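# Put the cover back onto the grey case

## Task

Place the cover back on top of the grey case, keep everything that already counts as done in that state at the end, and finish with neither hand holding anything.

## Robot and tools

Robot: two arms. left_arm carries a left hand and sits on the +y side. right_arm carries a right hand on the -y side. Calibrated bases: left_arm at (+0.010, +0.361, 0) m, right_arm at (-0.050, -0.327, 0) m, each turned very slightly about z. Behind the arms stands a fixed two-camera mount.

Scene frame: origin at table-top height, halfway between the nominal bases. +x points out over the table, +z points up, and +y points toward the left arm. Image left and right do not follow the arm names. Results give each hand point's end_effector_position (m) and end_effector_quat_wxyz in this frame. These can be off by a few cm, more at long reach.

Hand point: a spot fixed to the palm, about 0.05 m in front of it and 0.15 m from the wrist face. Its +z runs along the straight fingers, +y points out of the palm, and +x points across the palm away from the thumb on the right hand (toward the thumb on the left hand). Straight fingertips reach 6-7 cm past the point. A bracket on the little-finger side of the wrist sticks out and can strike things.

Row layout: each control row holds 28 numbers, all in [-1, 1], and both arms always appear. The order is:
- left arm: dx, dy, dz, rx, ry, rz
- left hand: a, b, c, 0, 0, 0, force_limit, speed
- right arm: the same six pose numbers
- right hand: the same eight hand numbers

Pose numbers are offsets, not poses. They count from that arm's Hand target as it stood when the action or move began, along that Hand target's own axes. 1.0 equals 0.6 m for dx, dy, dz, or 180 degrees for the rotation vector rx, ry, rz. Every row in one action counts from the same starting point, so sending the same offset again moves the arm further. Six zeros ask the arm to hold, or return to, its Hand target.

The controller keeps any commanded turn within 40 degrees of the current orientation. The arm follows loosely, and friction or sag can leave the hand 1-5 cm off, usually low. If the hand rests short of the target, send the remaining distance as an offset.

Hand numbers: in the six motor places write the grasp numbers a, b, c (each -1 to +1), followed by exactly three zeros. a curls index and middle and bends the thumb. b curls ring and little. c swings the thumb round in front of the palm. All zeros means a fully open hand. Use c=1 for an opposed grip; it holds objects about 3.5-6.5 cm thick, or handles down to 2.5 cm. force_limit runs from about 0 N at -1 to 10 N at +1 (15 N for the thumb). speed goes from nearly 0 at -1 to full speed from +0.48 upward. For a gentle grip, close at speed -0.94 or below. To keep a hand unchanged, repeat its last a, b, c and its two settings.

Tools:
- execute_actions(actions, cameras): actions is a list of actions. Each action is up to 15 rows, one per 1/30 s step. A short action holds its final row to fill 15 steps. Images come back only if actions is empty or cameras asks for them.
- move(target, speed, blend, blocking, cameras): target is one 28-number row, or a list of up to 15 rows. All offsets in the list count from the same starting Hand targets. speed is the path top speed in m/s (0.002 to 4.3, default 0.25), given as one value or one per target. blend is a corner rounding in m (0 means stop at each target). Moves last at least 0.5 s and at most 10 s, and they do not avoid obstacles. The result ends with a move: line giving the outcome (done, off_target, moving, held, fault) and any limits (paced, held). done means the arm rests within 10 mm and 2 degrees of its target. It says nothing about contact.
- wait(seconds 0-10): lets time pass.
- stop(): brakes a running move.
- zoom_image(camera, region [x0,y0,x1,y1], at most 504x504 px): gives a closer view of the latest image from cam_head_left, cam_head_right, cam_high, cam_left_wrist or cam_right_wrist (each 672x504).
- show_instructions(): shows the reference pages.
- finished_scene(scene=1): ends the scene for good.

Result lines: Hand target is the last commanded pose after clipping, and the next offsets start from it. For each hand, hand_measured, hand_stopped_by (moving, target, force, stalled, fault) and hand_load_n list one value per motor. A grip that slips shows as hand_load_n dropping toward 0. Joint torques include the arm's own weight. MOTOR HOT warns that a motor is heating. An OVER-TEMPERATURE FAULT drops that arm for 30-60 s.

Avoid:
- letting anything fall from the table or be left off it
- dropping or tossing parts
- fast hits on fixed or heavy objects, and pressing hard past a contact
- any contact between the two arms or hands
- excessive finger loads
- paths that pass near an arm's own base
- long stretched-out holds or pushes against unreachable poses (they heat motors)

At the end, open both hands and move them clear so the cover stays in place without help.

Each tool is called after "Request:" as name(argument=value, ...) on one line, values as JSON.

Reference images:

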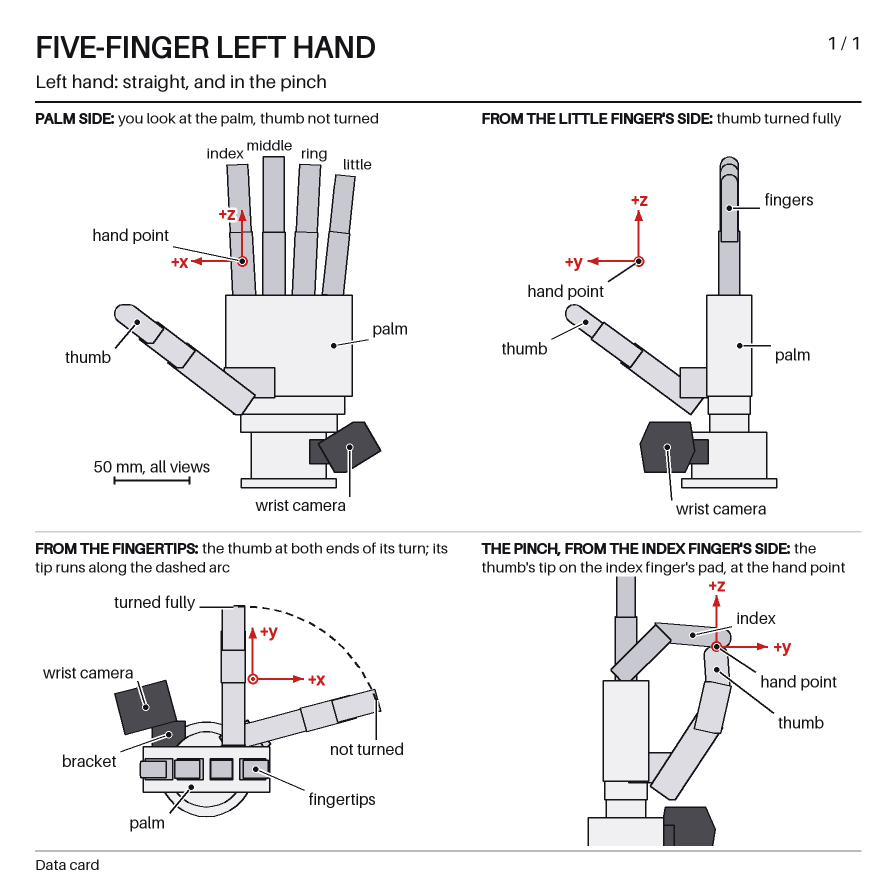

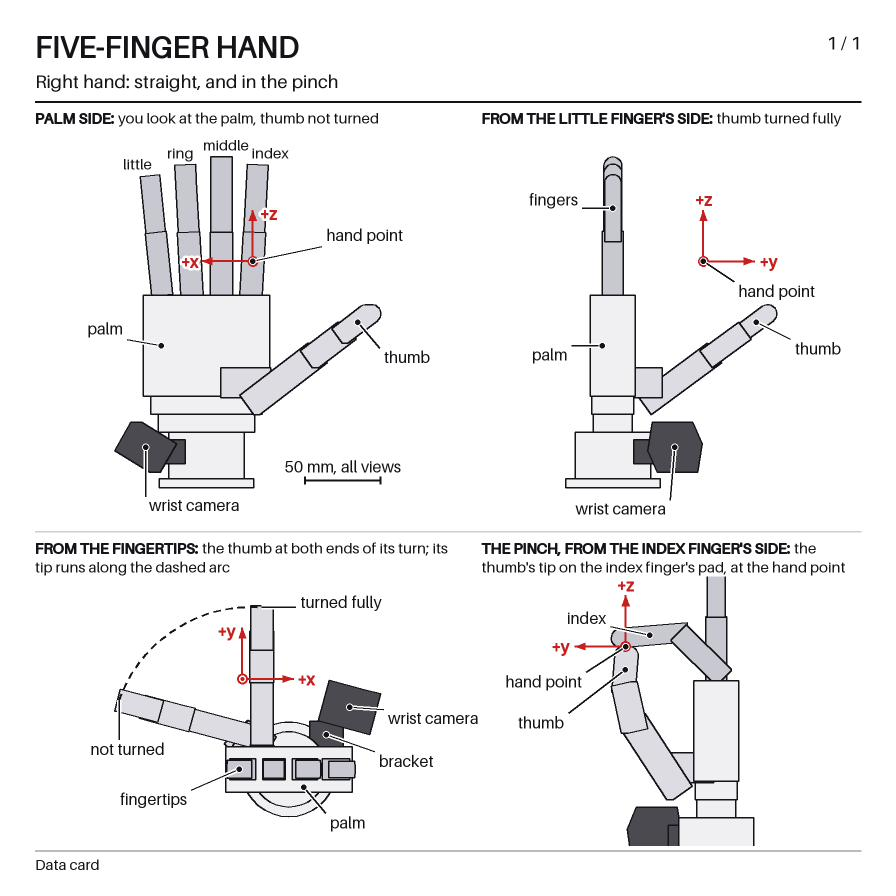

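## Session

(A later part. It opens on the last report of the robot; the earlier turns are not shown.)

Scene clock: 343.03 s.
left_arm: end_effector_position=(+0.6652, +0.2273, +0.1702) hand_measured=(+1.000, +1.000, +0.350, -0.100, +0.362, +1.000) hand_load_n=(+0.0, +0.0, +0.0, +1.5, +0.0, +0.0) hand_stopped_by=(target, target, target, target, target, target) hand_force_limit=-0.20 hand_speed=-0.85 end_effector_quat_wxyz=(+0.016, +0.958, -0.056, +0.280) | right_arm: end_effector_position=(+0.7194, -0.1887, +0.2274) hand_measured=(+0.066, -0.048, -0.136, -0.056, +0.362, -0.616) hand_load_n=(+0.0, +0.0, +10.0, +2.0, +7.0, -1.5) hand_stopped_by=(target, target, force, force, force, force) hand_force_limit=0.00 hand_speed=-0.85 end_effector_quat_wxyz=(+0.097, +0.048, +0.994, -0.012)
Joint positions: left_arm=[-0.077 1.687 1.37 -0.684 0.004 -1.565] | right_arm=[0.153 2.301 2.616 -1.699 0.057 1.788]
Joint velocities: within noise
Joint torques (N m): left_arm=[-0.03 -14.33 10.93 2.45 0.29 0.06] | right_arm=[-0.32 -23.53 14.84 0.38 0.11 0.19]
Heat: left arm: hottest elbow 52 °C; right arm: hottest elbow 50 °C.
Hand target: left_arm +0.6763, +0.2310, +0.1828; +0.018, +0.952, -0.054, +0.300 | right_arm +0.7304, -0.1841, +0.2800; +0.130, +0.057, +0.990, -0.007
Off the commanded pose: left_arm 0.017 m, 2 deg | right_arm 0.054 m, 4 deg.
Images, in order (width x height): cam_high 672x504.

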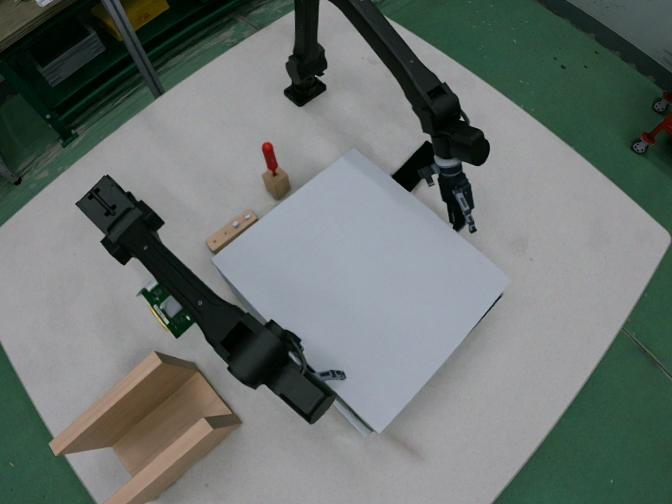

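Request:
execute_actions(actions=[], cameras=["cam_head_left", "cam_high"])

Request:
zoom_image(camera="cam_head_left", region=[220, 40, 320, 140])

Request:
zoom_image(camera="cam_high", region=[420, 260, 520, 360])

Scene clock: 345.40 s.
left_arm: end_effector_position=(+0.6652, +0.2273, +0.1702) hand_measured=(+1.000, +1.000, +0.350, -0.100, +0.362, +1.000) hand_load_n=(+0.0, +0.0, +0.0, +1.0, +0.0, +0.0) hand_stopped_by=(target, target, target, target, target, target) hand_force_limit=-0.20 hand_speed=-0.85 end_effector_quat_wxyz=(+0.016, +0.958, -0.056, +0.280) | right_arm: end_effector_position=(+0.7194, -0.1887, +0.2274) hand_measured=(+0.066, -0.048, -0.136, -0.056, +0.362, -0.616) hand_load_n=(+0.0, +0.0, +10.0, +2.5, +7.0, -1.5) hand_stopped_by=(target, target, force, force, force, force) hand_force_limit=0.00 hand_speed=-0.85 end_effector_quat_wxyz=(+0.097, +0.048, +0.994, -0.012)
Joint positions: left_arm=[-0.077 1.687 1.37 -0.684 0.004 -1.565] | right_arm=[0.153 2.301 2.616 -1.699 0.057 1.788]
Joint velocities: within noise
Joint torques (N m): left_arm=[0.5 -14.1 10.86 2.24 0.32 0.03] | right_arm=[-0.5 -23.59 14.83 0.38 0.11 0.19]
Heat: left arm: hottest elbow 52 °C; right arm: hottest elbow 50 °C.
Hand target: left_arm +0.6763, +0.2310, +0.1828; +0.018, +0.952, -0.054, +0.300 | right_arm +0.7304, -0.1841, +0.2800; +0.130, +0.057, +0.990, -0.007
Off the commanded pose: left_arm 0.017 m, 2 deg | right_arm 0.054 m, 4 deg.
Images, in order (width x height): cam_head_left 672x504, cam_high 672x504.

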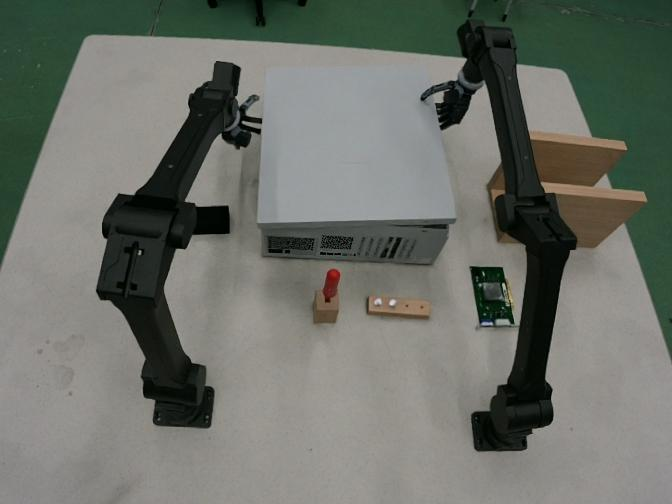

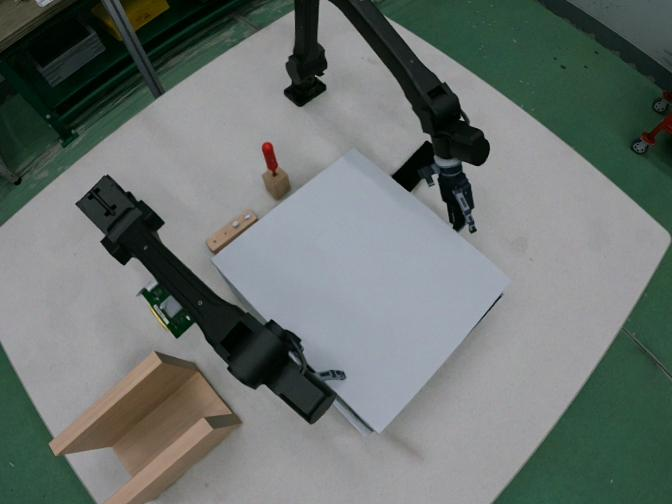

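Scaled by 5.040 from the camera's 672x504 image, which has a finer 960x720 frame.

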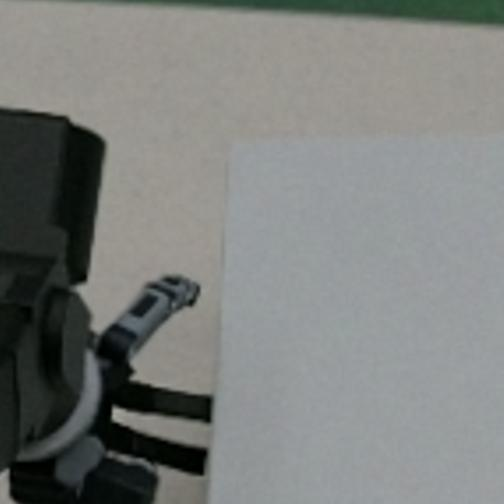

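Scaled by 5.040 from the camera's 672x504 image, which has a finer 960x720 frame.

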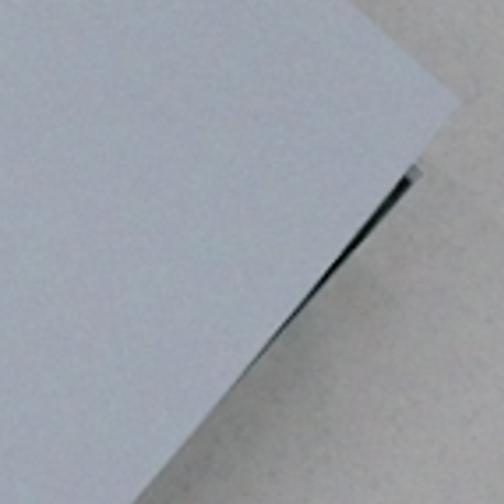

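Request:
move(target=[0.0191,0,-0.0273,0,0,0,0.45,-1,0,0,0,0,-0.2,-0.85,0,0,0,0,0,0,0.66,0.5,1,0,0,0,0.0,-0.85], speed=0.04, cameras=["cam_left_wrist"])

Scene clock: 350.43 s.
left_arm: end_effector_position=(+0.6627, +0.2275, +0.1681) hand_measured=(+1.000, +1.000, +0.350, -0.100, +0.362, +1.000) hand_load_n=(+0.0, +0.0, +0.0, +1.5, +0.0, +0.0) hand_stopped_by=(target, target, target, target, target, target) hand_force_limit=-0.20 hand_speed=-0.85 end_effector_quat_wxyz=(+0.016, +0.960, -0.056, +0.274) | right_arm: end_effector_position=(+0.7194, -0.1887, +0.2274) hand_measured=(+0.066, -0.048, -0.136, -0.056, +0.362, -0.616) hand_load_n=(+0.0, +0.0, +8.5, +2.5, +7.5, -1.5) hand_stopped_by=(target, target, force, force, force, force) hand_force_limit=0.00 hand_speed=-0.85 end_effector_quat_wxyz=(+0.097, +0.048, +0.994, -0.012)
Joint positions: left_arm=[-0.077 1.687 1.37 -0.697 0.004 -1.565] | right_arm=[0.153 2.301 2.616 -1.699 0.057 1.788]
Joint torques (N m): left_arm=[0.56 -15.74 13.52 0.75 0.27 0.04] | right_arm=[-0.5 -23.65 14.83 0.38 0.11 0.19]
Heat: left arm: hottest elbow 51 °C; right arm: hottest elbow 49 °C.
Hand target: left_arm +0.6763, +0.2310, +0.2027; +0.018, +0.952, -0.054, +0.300 | right_arm +0.7304, -0.1841, +0.2800; +0.130, +0.057, +0.990, -0.007
Off the commanded pose: left_arm 0.037 m, 3 deg | right_arm 0.054 m, 4 deg.
joint sent to its limit (right arm) — joint 4 (wrist pitch), lower limit. The joint targets are off in position, not in orientation.
move: off_target (left_arm, right_arm)
Images, in order (width x height): cam_left_wrist 672x504.

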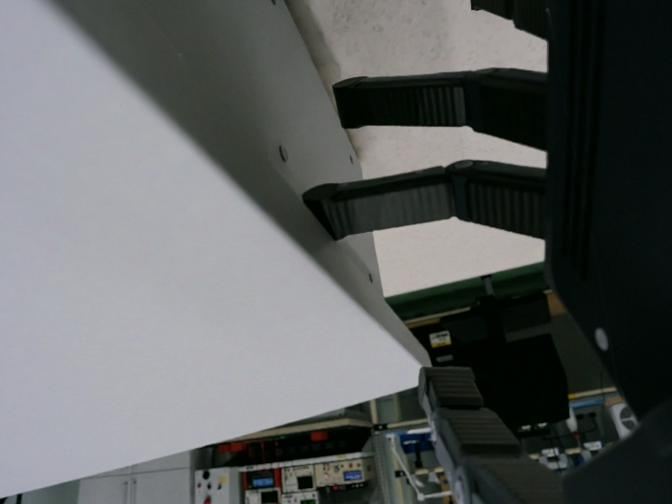

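Request:
move(target=[0.0191,0,-0.0273,0,0,0,0.45,-1,0,0,0,0,-0.2,-0.85,0,0,0,0,0,0,0.66,0.5,1,0,0,0,0.0,-0.85], speed=0.04, cameras=["cam_left_wrist"])

Scene clock: 352.00 s.
left_arm: end_effector_position=(+0.6643, +0.2329, +0.1931) hand_measured=(+1.000, +1.000, +0.350, -0.100, +0.362, +1.000) hand_load_n=(+0.0, +0.0, +0.0, +0.0, -0.5, +0.0) hand_stopped_by=(target, target, target, target, target, target) hand_force_limit=-0.20 hand_speed=-0.85 end_effector_quat_wxyz=(+0.016, +0.959, -0.052, +0.279) | right_arm: end_effector_position=(+0.7195, -0.1888, +0.2272) hand_measured=(+0.066, -0.048, -0.138, -0.056, +0.362, -0.616) hand_load_n=(+0.0, +0.0, +5.5, +2.5, +5.0, +0.5) hand_stopped_by=(target, target, force, force, force, force) hand_force_limit=0.00 hand_speed=-0.85 end_effector_quat_wxyz=(+0.097, +0.049, +0.994, -0.012)
Joint positions: left_arm=[-0.069 1.666 1.406 -0.744 0.005 -1.565] | right_arm=[0.153 2.302 2.616 -1.699 0.057 1.79]
Joint torques (N m): left_arm=[-0.62 -14.97 13.96 0.66 0.28 0.07] | right_arm=[-0.44 -23.59 14.84 0.38 0.11 0.17]
Heat: left arm: hottest elbow 51 °C; right arm: hottest elbow 49 °C.
Hand target: left_arm +0.6763, +0.2310, +0.2229; +0.018, +0.952, -0.054, +0.300 | right_arm +0.7304, -0.1840, +0.2799; +0.130, +0.057, +0.990, -0.007
Off the commanded pose: left_arm 0.032 m, 2 deg | right_arm 0.054 m, 4 deg.
joint sent to its limit (right arm) — joint 4 (wrist pitch), lower limit. The joint targets are off in position, not in orientation.
move: off_target (left_arm, right_arm)
Images, in order (width x height): cam_left_wrist 672x504.

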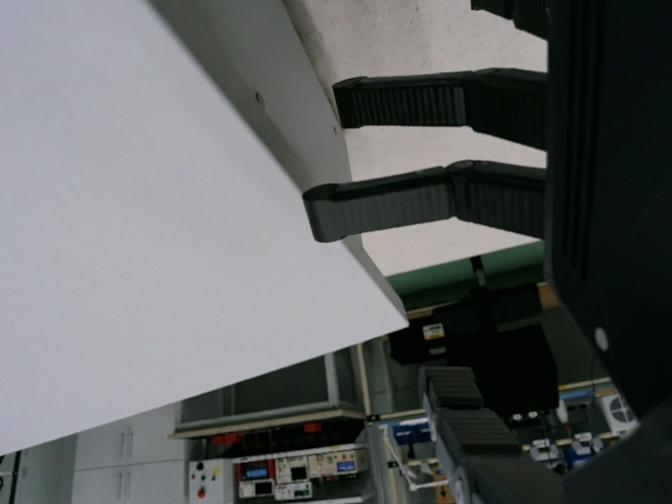

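Request:
execute_actions(actions=[], cameras=["cam_head_left", "cam_high"])

Request:
zoom_image(camera="cam_head_left", region=[250, 190, 350, 265])

Request:
zoom_image(camera="cam_head_left", region=[370, 200, 470, 275])

Request:
zoom_image(camera="cam_high", region=[420, 260, 520, 360])

Request:
zoom_image(camera="cam_high", region=[320, 350, 420, 450])

Scene clock: 352.47 s.
left_arm: end_effector_position=(+0.6643, +0.2329, +0.1931) hand_measured=(+1.000, +1.000, +0.350, -0.100, +0.362, +1.000) hand_load_n=(+0.0, +0.0, +0.0, +0.0, +0.0, +0.0) hand_stopped_by=(target, target, target, target, target, target) hand_force_limit=-0.20 hand_speed=-0.85 end_effector_quat_wxyz=(+0.016, +0.959, -0.052, +0.279) | right_arm: end_effector_position=(+0.7195, -0.1888, +0.2272) hand_measured=(+0.066, -0.048, -0.138, -0.056, +0.362, -0.616) hand_load_n=(+0.0, +0.0, +5.5, +3.0, +5.0, +0.5) hand_stopped_by=(target, target, force, force, force, force) hand_force_limit=0.00 hand_speed=-0.85 end_effector_quat_wxyz=(+0.097, +0.049, +0.994, -0.012)
Joint positions: left_arm=[-0.069 1.666 1.406 -0.744 0.005 -1.565] | right_arm=[0.153 2.302 2.616 -1.699 0.057 1.79]
Joint velocities: within noise
Joint torques (N m): left_arm=[-0.09 -14.86 13.75 0.68 0.31 0.01] | right_arm=[-0.44 -23.59 14.82 0.36 0.11 0.17]
Heat: left arm: hottest elbow 51 °C; right arm: hottest elbow 49 °C.
Hand target: left_arm +0.6763, +0.2310, +0.2229; +0.018, +0.952, -0.054, +0.300 | right_arm +0.7304, -0.1840, +0.2799; +0.130, +0.057, +0.990, -0.007
Off the commanded pose: left_arm 0.032 m, 2 deg | right_arm 0.054 m, 4 deg.
Images, in order (width x height): cam_head_left 672x504, cam_high 672x504.

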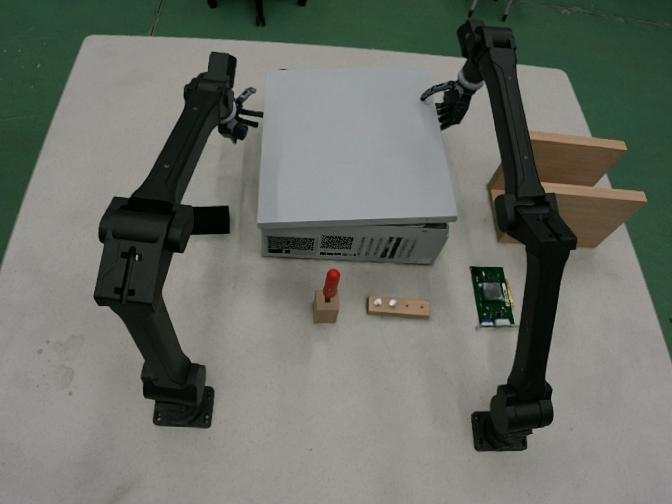

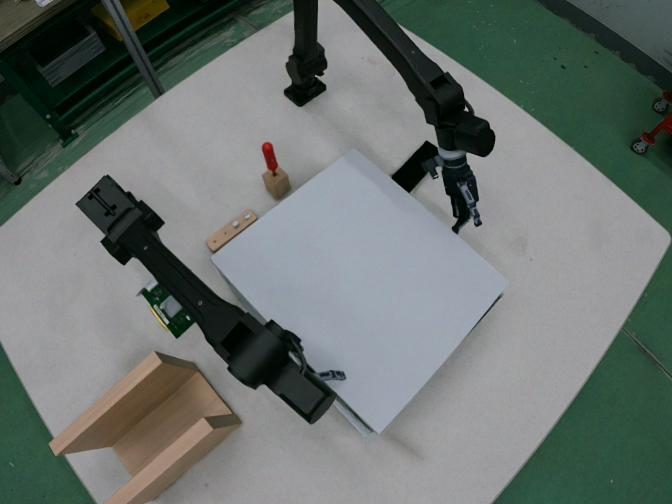

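Scaled by 5.040 from the camera's 672x504 image, which has a finer 960x720 frame.

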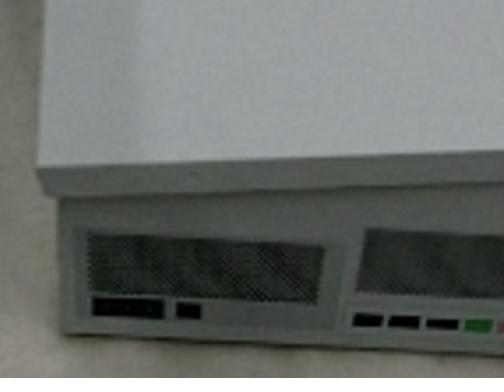

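Scaled by 5.040 from the camera's 672x504 image, which has a finer 960x720 frame.

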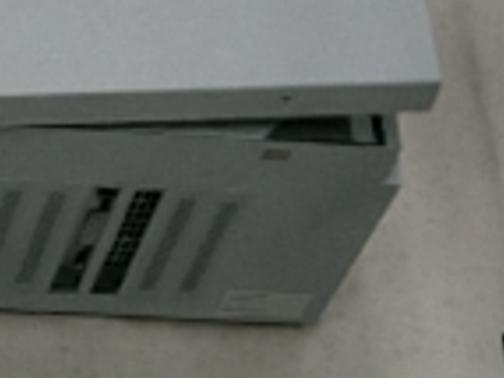

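Scaled by 5.040 from the camera's 672x504 image, which has a finer 960x720 frame.

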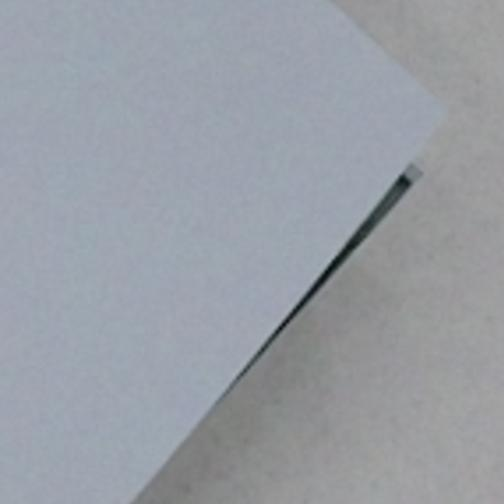

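Scaled by 5.040 from the camera's 672x504 image, which has a finer 960x720 frame.

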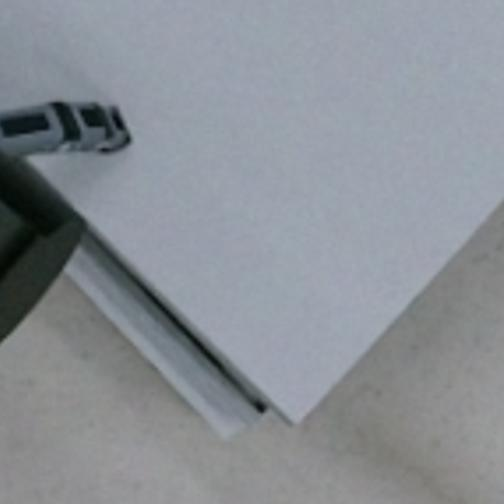

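Request:
move(target=[[-0.0077,-0.0828,-0.0054,0,0,0,0.45,-1,0,0,0,0,-0.2,-0.85,0,0,0,0,0,0,0.66,0.5,1,0,0,0,0.0,-0.85],[-0.0077,-0.0828,-0.0054,0.0154,-0.1108,-0.0327,0,0,0,0,0,0,-0.2,-0.3,0,0,0,0,0,0,0.66,0.5,1,0,0,0,0.0,-0.85]], speed=0.08, cameras=["cam_left_wrist", "cam_head_left"])

Scene clock: 359.27 s.
left_arm: end_effector_position=(+0.6644, +0.2867, +0.2130) hand_measured=(+1.000, +1.000, +1.000, +1.000, +1.000, +1.000) hand_load_n=(+0.0, +0.0, +0.0, +0.0, +0.0, +0.0) hand_stopped_by=(target, target, target, target, target, target) hand_force_limit=-0.20 hand_speed=-0.30 end_effector_quat_wxyz=(+0.000, +0.992, +0.001, +0.123) | right_arm: end_effector_position=(+0.7195, -0.1888, +0.2272) hand_measured=(+0.066, -0.048, -0.138, -0.056, +0.362, -0.616) hand_load_n=(+0.0, +0.0, +5.5, +2.5, +5.0, +0.5) hand_stopped_by=(target, target, force, force, force, force) hand_force_limit=0.00 hand_speed=-0.85 end_effector_quat_wxyz=(+0.097, +0.049, +0.994, -0.012)
Joint positions: left_arm=[0.008 1.811 1.768 -1.281 -0.005 -1.595] | right_arm=[0.153 2.302 2.616 -1.699 0.057 1.79]
Joint torques (N m): left_arm=[-1.9 -14.86 13.75 0.12 0.09 -0.03] | right_arm=[-0.44 -23.65 14.84 0.39 0.11 0.17]
Heat: left arm: hottest elbow 51 °C; right arm: hottest elbow 49 °C.
Hand target: left_arm +0.6764, +0.2811, +0.2230; +0.000, +0.991, +0.000, +0.131 | right_arm +0.7304, -0.1840, +0.2799; +0.130, +0.057, +0.990, -0.007
Off the commanded pose: left_arm 0.016 m, 1 deg | right_arm 0.054 m, 4 deg.
joint sent to its limit (right arm) — joint 4 (wrist pitch), lower limit. The joint targets are off in position, not in orientation.
move: off_target (left_arm, right_arm); target 2's new numbers were sent with left_arm's hand 0.017 m and 1 deg from that target
Images, in order (width x height): cam_head_left 672x504, cam_left_wrist 672x504.

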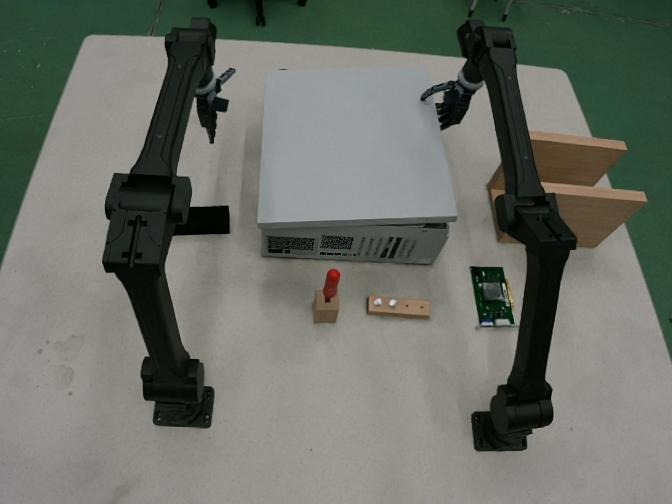

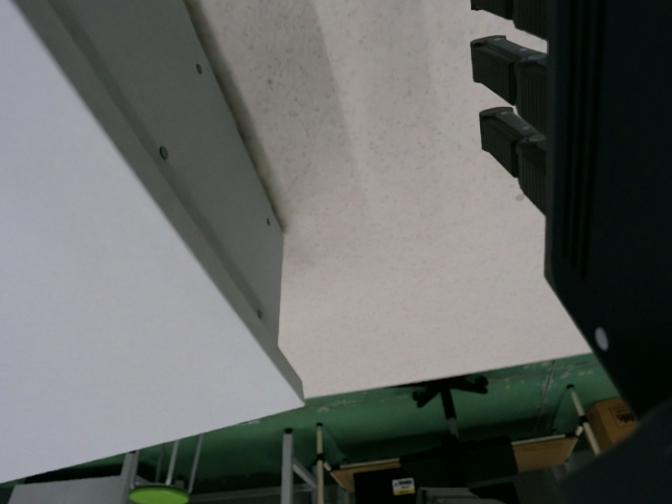

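Request:
zoom_image(camera="cam_left_wrist", region=[0, 0, 350, 410])

Scaled by 1.229 from the camera's 672x504 image, which has a finer 960x720 frame.

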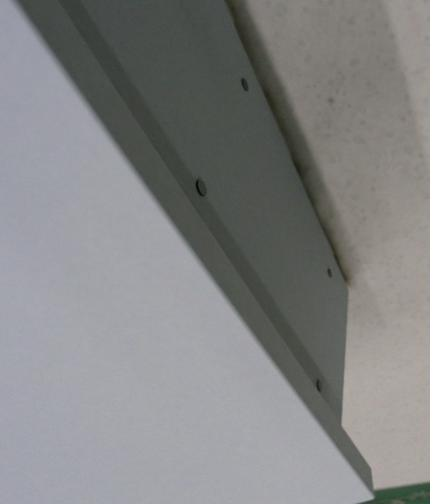

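Request:
move(target=[-0.0362,0.0783,0.0767,0,0,0,0,0,0,0,0,0,-0.2,-0.3,0,0,0,0,0,0,0.66,0.5,1,0,0,0,0.0,-0.85], speed=0.1, cameras=["cam_left_wrist", "cam_head_left","cam_high"])

Scene clock: 365.30 s.
left_arm: end_effector_position=(+0.6620, +0.2367, +0.1821) hand_measured=(+1.000, +1.000, +1.000, +1.000, +1.000, +1.000) hand_load_n=(+0.0, +0.0, +0.0, +0.0, +0.0, +0.0) hand_stopped_by=(target, target, target, target, target, target) hand_force_limit=-0.20 hand_speed=-0.30 end_effector_quat_wxyz=(+0.001, +0.991, -0.003, +0.131) | right_arm: end_effector_position=(+0.7195, -0.1888, +0.2272) hand_measured=(+0.066, -0.048, -0.138, -0.056, +0.362, -0.616) hand_load_n=(+0.0, +0.0, +5.5, +2.5, +5.0, +0.5) hand_stopped_by=(target, target, force, force, force, force) hand_force_limit=0.00 hand_speed=-0.85 end_effector_quat_wxyz=(+0.097, +0.049, +0.994, -0.012)
Joint positions: left_arm=[-0.078 1.812 1.684 -1.182 -0.026 -1.672] | right_arm=[0.153 2.302 2.616 -1.699 0.057 1.79]
Joint torques (N m): left_arm=[-0.91 -14.51 9.59 1.51 0.01 -0.1] | right_arm=[-0.44 -23.53 14.84 0.38 0.11 0.17]
Heat: left arm: hottest elbow 51 °C; right arm: hottest elbow 49 °C.
Hand target: left_arm +0.6673, +0.2340, +0.1727; +0.000, +0.991, +0.000, +0.131 | right_arm +0.7304, -0.1840, +0.2799; +0.130, +0.057, +0.990, -0.007
Off the commanded pose: left_arm 0.011 m, 0 deg | right_arm 0.054 m, 4 deg.
joint sent to its limit (right arm) — joint 4 (wrist pitch), lower limit. The joint targets are off in position, not in orientation.
move: off_target (left_arm, right_arm)
Images, in order (width x height): cam_head_left 672x504, cam_high 672x504, cam_left_wrist 672x504.

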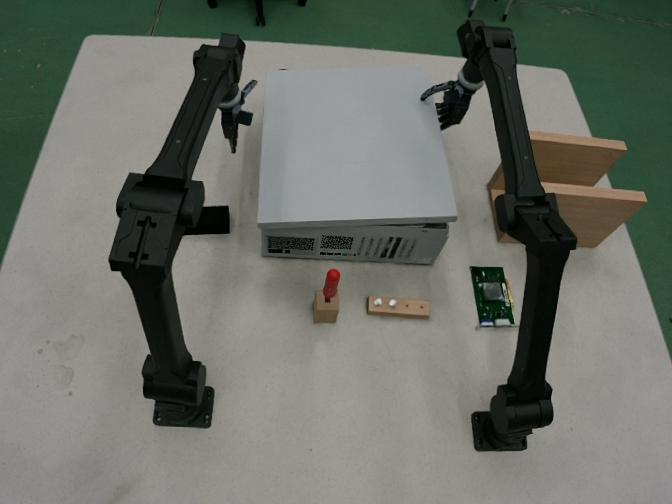

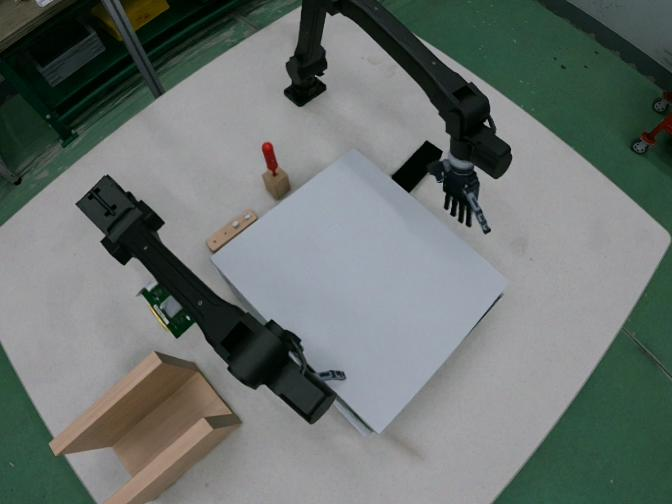

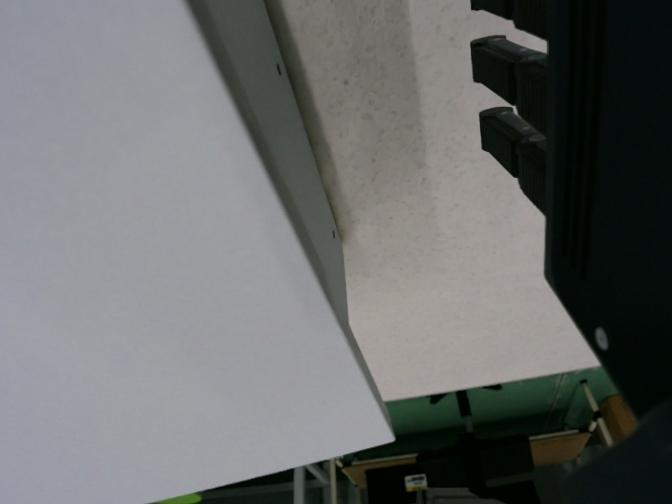

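Request:
move(target=[-0.0087,0,0.0322,0,0,0,0.55,0.5,0,0,0,0,-0.4,-0.7,0,0,0,0,0,0,0.66,0.5,1,0,0,0,0.0,-0.85], speed=0.06, cameras=["cam_left_wrist","cam_high"])

Scene clock: 367.40 s.
left_arm: end_effector_position=(+0.6623, +0.2367, +0.1622) hand_measured=(+0.056, -0.032, -0.224, +0.000, +0.738, +1.000) hand_load_n=(+0.0, +0.0, +0.0, +0.0, +0.0, +0.0) hand_stopped_by=(target, target, target, target, target, target) hand_force_limit=-0.40 hand_speed=-0.70 end_effector_quat_wxyz=(+0.001, +0.991, -0.002, +0.131) | right_arm: end_effector_position=(+0.7195, -0.1888, +0.2272) hand_measured=(+0.066, -0.048, -0.138, -0.056, +0.362, -0.616) hand_load_n=(+0.0, +0.0, +5.5, +3.0, +5.0, +0.5) hand_stopped_by=(target, target, force, force, force, force) hand_force_limit=0.00 hand_speed=-0.85 end_effector_quat_wxyz=(+0.097, +0.049, +0.994, -0.012)
Joint positions: left_arm=[-0.078 1.821 1.643 -1.133 -0.027 -1.673] | right_arm=[0.153 2.302 2.616 -1.699 0.057 1.79]
Joint torques (N m): left_arm=[-0.97 -14.27 9.59 1.43 0.06 -0.04] | right_arm=[-0.44 -23.53 14.82 0.36 0.1 0.17]
Heat: left arm: hottest elbow 51 °C; right arm: hottest elbow 49 °C.
Hand target: left_arm +0.6672, +0.2340, +0.1527; +0.000, +0.991, +0.000, +0.131 | right_arm +0.7304, -0.1840, +0.2799; +0.130, +0.057, +0.990, -0.007
Off the commanded pose: left_arm 0.011 m, 0 deg | right_arm 0.054 m, 4 deg.
joint sent to its limit (right arm) — joint 4 (wrist pitch), lower limit. The joint targets are off in position, not in orientation.
move: off_target (left_arm, right_arm)
Images, in order (width x height): cam_high 672x504, cam_left_wrist 672x504.

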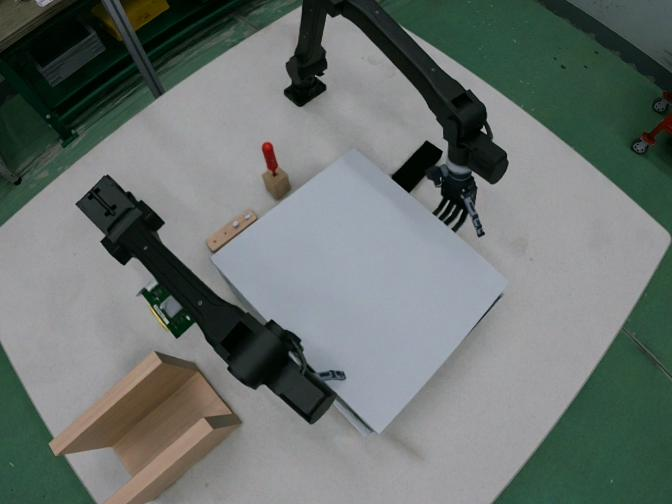

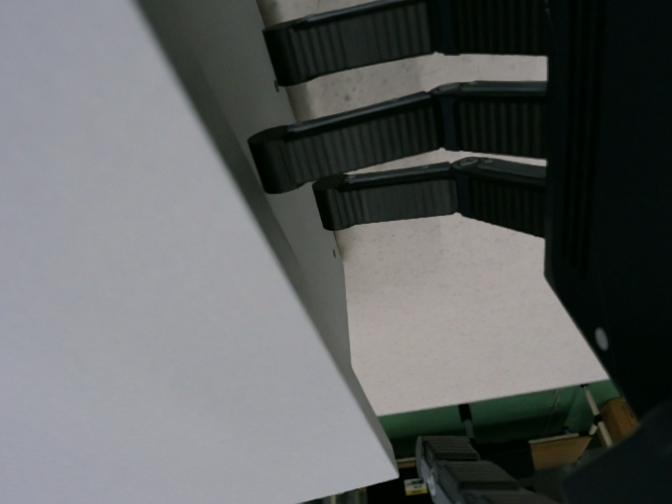

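Request:
zoom_image(camera="cam_left_wrist", region=[150, 0, 400, 260])

Request:
zoom_image(camera="cam_high", region=[400, 150, 520, 270])

Scaled by 1.938 from the camera's 672x504 image, which has a finer 960x720 frame.

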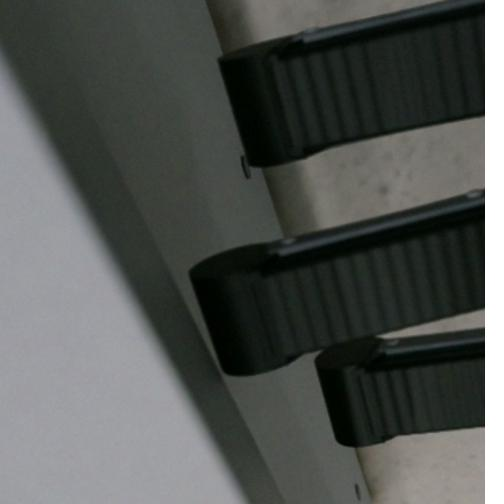

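Scaled by 4.200 from the camera's 672x504 image, which has a finer 960x720 frame.

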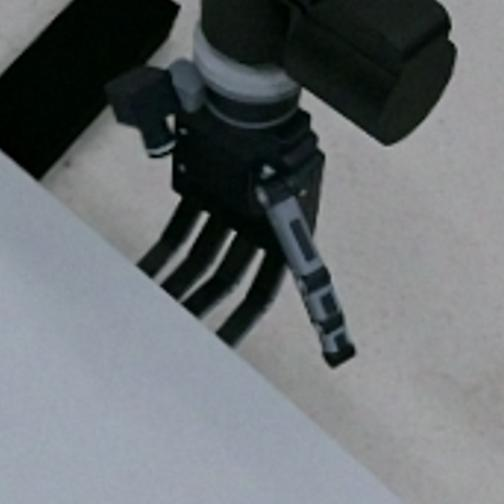

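Request:
move(target=[[-0.0035,0,0.0129,0,0,0,0.5,0.45,0,0,0,0,-0.4,-0.7,0,0,0,0,0,0,0.66,0.5,1,0,0,0,0.0,-0.85],[-0.0035,0.0333,0.0129,0,0,0,0.5,0.45,0,0,0,0,-0.4,-0.7,0,0,0,0,0,0,0.66,0.5,1,0,0,0,0.0,-0.85]], speed=0.05, cameras=["cam_left_wrist","cam_high"])

Request:
zoom_image(camera="cam_left_wrist", region=[150, 0, 400, 260])

Scene clock: 370.53 s.
left_arm: end_effector_position=(+0.6611, +0.2211, +0.1515) hand_measured=(+0.150, +0.070, -0.112, +0.090, +0.760, +1.000) hand_load_n=(+0.0, +0.0, +0.0, +0.5, +0.0, +0.0) hand_stopped_by=(target, target, target, target, target, target) hand_force_limit=-0.40 hand_speed=-0.70 end_effector_quat_wxyz=(-0.002, +0.992, +0.000, +0.130) | right_arm: end_effector_position=(+0.7195, -0.1888, +0.2272) hand_measured=(+0.066, -0.048, -0.138, -0.056, +0.362, -0.616) hand_load_n=(+0.0, +0.0, +5.5, +2.5, +5.0, +0.5) hand_stopped_by=(target, target, force, force, force, force) hand_force_limit=0.00 hand_speed=-0.85 end_effector_quat_wxyz=(+0.097, +0.049, +0.994, -0.012)
Joint positions: left_arm=[-0.107 1.83 1.629 -1.114 -0.04 -1.705] | right_arm=[0.153 2.302 2.616 -1.699 0.057 1.79]
Joint torques (N m): left_arm=[-0.97 -14.68 10.29 1.25 0.24 -0.09] | right_arm=[-0.38 -23.65 14.84 0.35 0.1 0.17]
Heat: left arm: hottest elbow 50 °C; right arm: hottest elbow 49 °C.
Hand target: left_arm +0.6672, +0.2141, +0.1446; +0.000, +0.991, +0.000, +0.131 | right_arm +0.7304, -0.1840, +0.2799; +0.130, +0.057, +0.990, -0.007
Off the commanded pose: left_arm 0.012 m, 0 deg | right_arm 0.054 m, 4 deg.
joint sent to its limit (right arm) — joint 4 (wrist pitch), lower limit. The joint targets are off in position, not in orientation.
move: off_target (left_arm, right_arm)
Images, in order (width x height): cam_high 672x504, cam_left_wrist 672x504.

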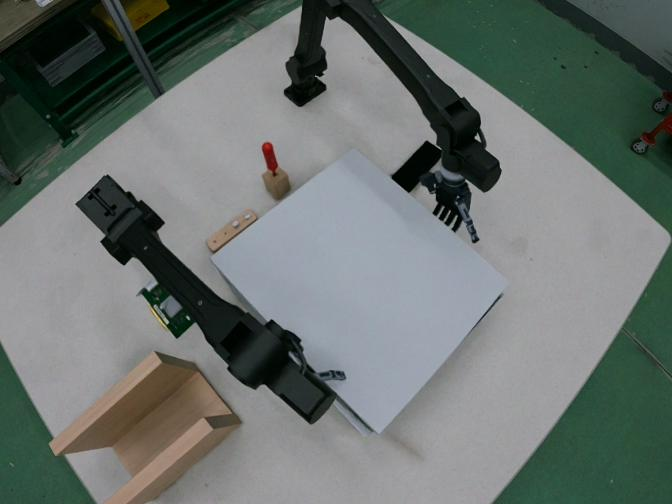

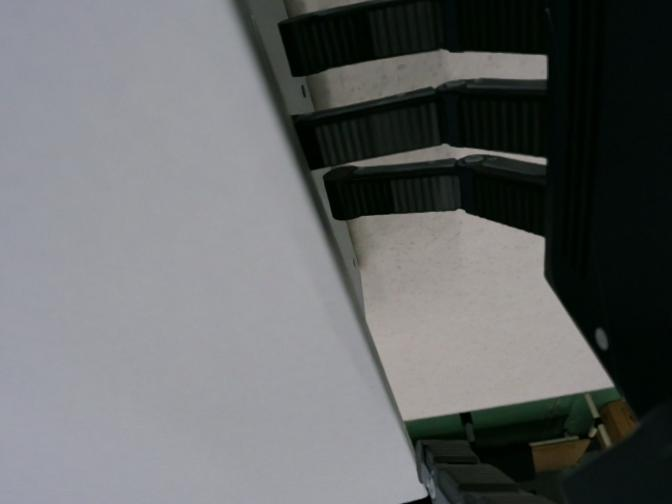

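Scaled by 1.938 from the camera's 672x504 image, which has a finer 960x720 frame.

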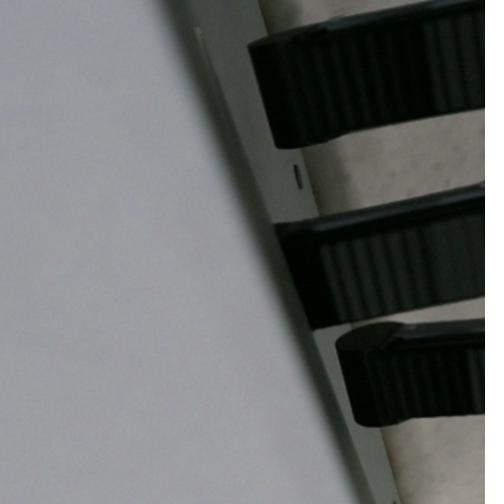

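Request:
move(target=[0,0.0167,0,0,0,0,0.5,0.45,0,0,0,0,-0.4,-0.7,0,0,0,0,0,0,0.66,0.5,1,0,0,0,0.0,-0.85], speed=0.04, cameras=["cam_left_wrist"])

Request:
zoom_image(camera="cam_left_wrist", region=[200, 0, 450, 260])

Scene clock: 371.97 s.
left_arm: end_effector_position=(+0.6617, +0.2205, +0.1511) hand_measured=(+0.150, +0.070, -0.112, +0.090, +0.760, +1.000) hand_load_n=(+0.0, +0.0, +0.0, +0.0, +0.0, +0.0) hand_stopped_by=(target, target, target, target, target, target) hand_force_limit=-0.40 hand_speed=-0.70 end_effector_quat_wxyz=(-0.004, +0.992, +0.005, +0.130) | right_arm: end_effector_position=(+0.7195, -0.1888, +0.2272) hand_measured=(+0.066, -0.048, -0.138, -0.056, +0.362, -0.616) hand_load_n=(+0.0, +0.0, +5.5, +2.5, +5.0, +0.5) hand_stopped_by=(target, target, force, force, force, force) hand_force_limit=0.00 hand_speed=-0.85 end_effector_quat_wxyz=(+0.097, +0.049, +0.994, -0.012)
Joint positions: left_arm=[-0.111 1.83 1.629 -1.114 -0.047 -1.718] | right_arm=[0.153 2.302 2.616 -1.699 0.057 1.79]
Joint torques (N m): left_arm=[-1.96 -14.68 10.91 1.16 0.34 -0.11] | right_arm=[-0.44 -23.59 14.84 0.38 0.11 0.17]
Heat: left arm: hottest elbow 50 °C; right arm: hottest elbow 49 °C.
Hand target: left_arm +0.6672, +0.2040, +0.1447; +0.000, +0.991, +0.000, +0.131 | right_arm +0.7304, -0.1840, +0.2799; +0.130, +0.057, +0.990, -0.007
Off the commanded pose: left_arm 0.018 m, 1 deg | right_arm 0.054 m, 4 deg.
joint sent to its limit (right arm) — joint 4 (wrist pitch), lower limit. The joint targets are off in position, not in orientation.
move: off_target (left_arm, right_arm)
Images, in order (width x height): cam_left_wrist 672x504.

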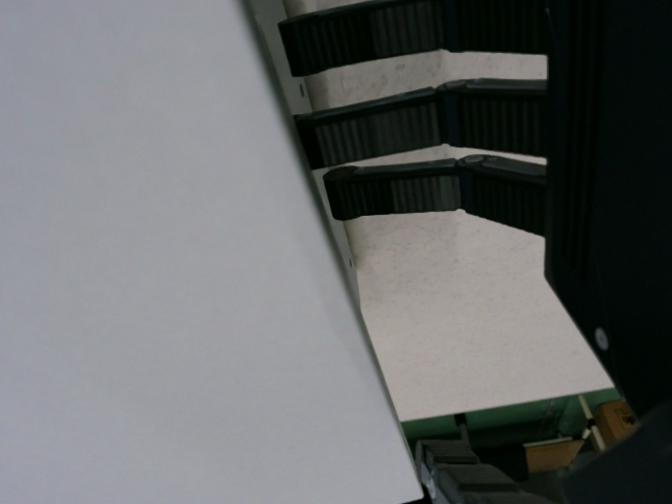

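Scaled by 1.938 from the camera's 672x504 image, which has a finer 960x720 frame.

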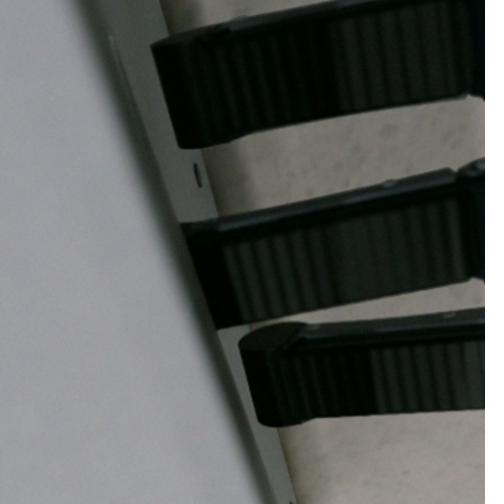

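Request:
move(target=[[0,-0.0833,0,0,0,0,0.25,0.1,0,0,0,0,-0.4,-0.4,0,0,0,0,0,0,0.66,0.5,1,0,0,0,0.0,-0.85],[0.0195,-0.0833,-0.0725,0,0,0,0.25,0.1,1,0,0,0,-0.4,-0.4,0,0,0,0,0,0,0.66,0.5,1,0,0,0,0.0,-0.85]], speed=0.08, cameras=["cam_left_wrist","cam_high"])

Scene clock: 378.90 s.
left_arm: end_effector_position=(+0.6561, +0.2555, +0.1647) hand_measured=(+0.826, +0.772, +0.626, +0.520, +0.492, -1.000) hand_load_n=(+0.0, +0.5, +0.0, +0.0, +0.0, +0.0) hand_stopped_by=(target, target, target, target, target, target) hand_force_limit=-0.40 hand_speed=-0.40 end_effector_quat_wxyz=(-0.002, +0.994, +0.004, +0.111) | right_arm: end_effector_position=(+0.7195, -0.1888, +0.2272) hand_measured=(+0.066, -0.048, -0.138, -0.056, +0.362, -0.616) hand_load_n=(+0.0, +0.0, +5.5, +2.5, +5.0, +0.5) hand_stopped_by=(target, target, force, force, force, force) hand_force_limit=0.00 hand_speed=-0.85 end_effector_quat_wxyz=(+0.097, +0.049, +0.994, -0.012)
Joint positions: left_arm=[-0.048 1.822 1.662 -1.189 -0.023 -1.656] | right_arm=[0.153 2.302 2.616 -1.699 0.057 1.79]
Joint torques (N m): left_arm=[-0.73 -15.91 13.29 0.05 0.25 0.1] | right_arm=[-0.44 -23.59 14.84 0.36 0.1 0.18]
Heat: left arm: hottest elbow 49 °C; right arm: hottest elbow 49 °C.
Hand target: left_arm +0.6673, +0.2539, +0.1898; +0.000, +0.991, +0.000, +0.131 | right_arm +0.7304, -0.1840, +0.2799; +0.130, +0.057, +0.990, -0.007
Off the commanded pose: left_arm 0.027 m, 2 deg | right_arm 0.054 m, 4 deg.
joint sent to its limit (right arm) — joint 4 (wrist pitch), lower limit. The joint targets are off in position, not in orientation.
move: off_target (left_arm, right_arm); target 2's new numbers were sent with left_arm's hand 0.027 m and 2 deg from that target
Images, in order (width x height): cam_high 672x504, cam_left_wrist 672x504.

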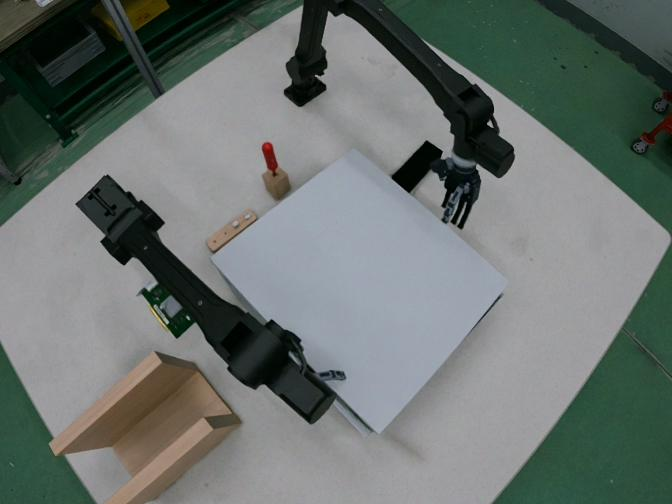

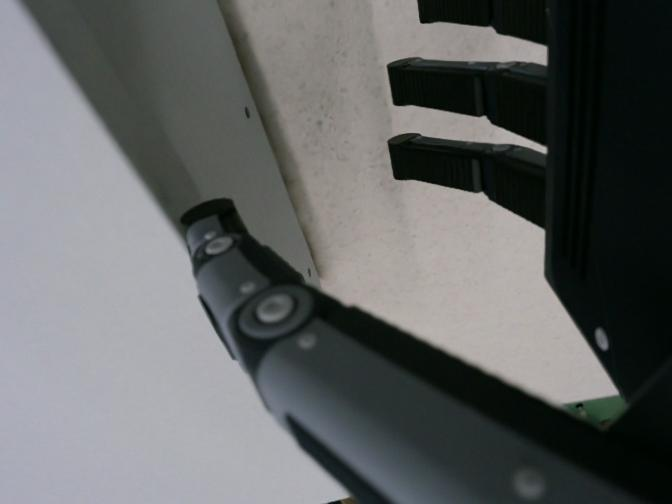

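Request:
move(target=[0.0052,0,-0.0193,0,0,0,0.25,0.1,1,0,0,0,-0.4,-0.4,0,0,0,0,0,0,0.66,0.5,1,0,0,0,0.0,-0.85], speed=0.06)

Scene clock: 380.13 s.
left_arm: end_effector_position=(+0.6563, +0.2555, +0.1736) hand_measured=(+0.826, +0.772, +0.626, +0.520, +0.492, -1.000) hand_load_n=(+0.0, +0.0, -0.5, +0.0, +0.0, +0.0) hand_stopped_by=(target, target, target, target, target, target) hand_force_limit=-0.40 hand_speed=-0.40 end_effector_quat_wxyz=(-0.002, +0.994, +0.004, +0.109) | right_arm: end_effector_position=(+0.7195, -0.1888, +0.2272) hand_measured=(+0.066, -0.048, -0.138, -0.056, +0.362, -0.616) hand_load_n=(+0.0, +0.0, +5.5, +3.0, +5.0, +0.5) hand_stopped_by=(target, target, force, force, force, force) hand_force_limit=0.00 hand_speed=-0.85 end_effector_quat_wxyz=(+0.097, +0.049, +0.994, -0.012)
Joint positions: left_arm=[-0.048 1.822 1.687 -1.219 -0.023 -1.656] | right_arm=[0.153 2.302 2.616 -1.699 0.057 1.79]
Joint torques (N m): left_arm=[-0.85 -16.56 13.53 0.01 0.23 0.09] | right_arm=[-0.44 -23.59 14.84 0.36 0.1 0.17]
Heat: left arm: hottest elbow 49 °C; right arm: hottest elbow 49 °C.
Hand target: left_arm +0.6672, +0.2540, +0.2017; +0.000, +0.991, +0.000, +0.131 | right_arm +0.7304, -0.1840, +0.2799; +0.130, +0.057, +0.990, -0.007
Off the commanded pose: left_arm 0.030 m, 3 deg | right_arm 0.054 m, 4 deg.
joint sent to its limit (right arm) — joint 4 (wrist pitch), lower limit. The joint targets are off in position, not in orientation.
move: off_target (left_arm, right_arm)


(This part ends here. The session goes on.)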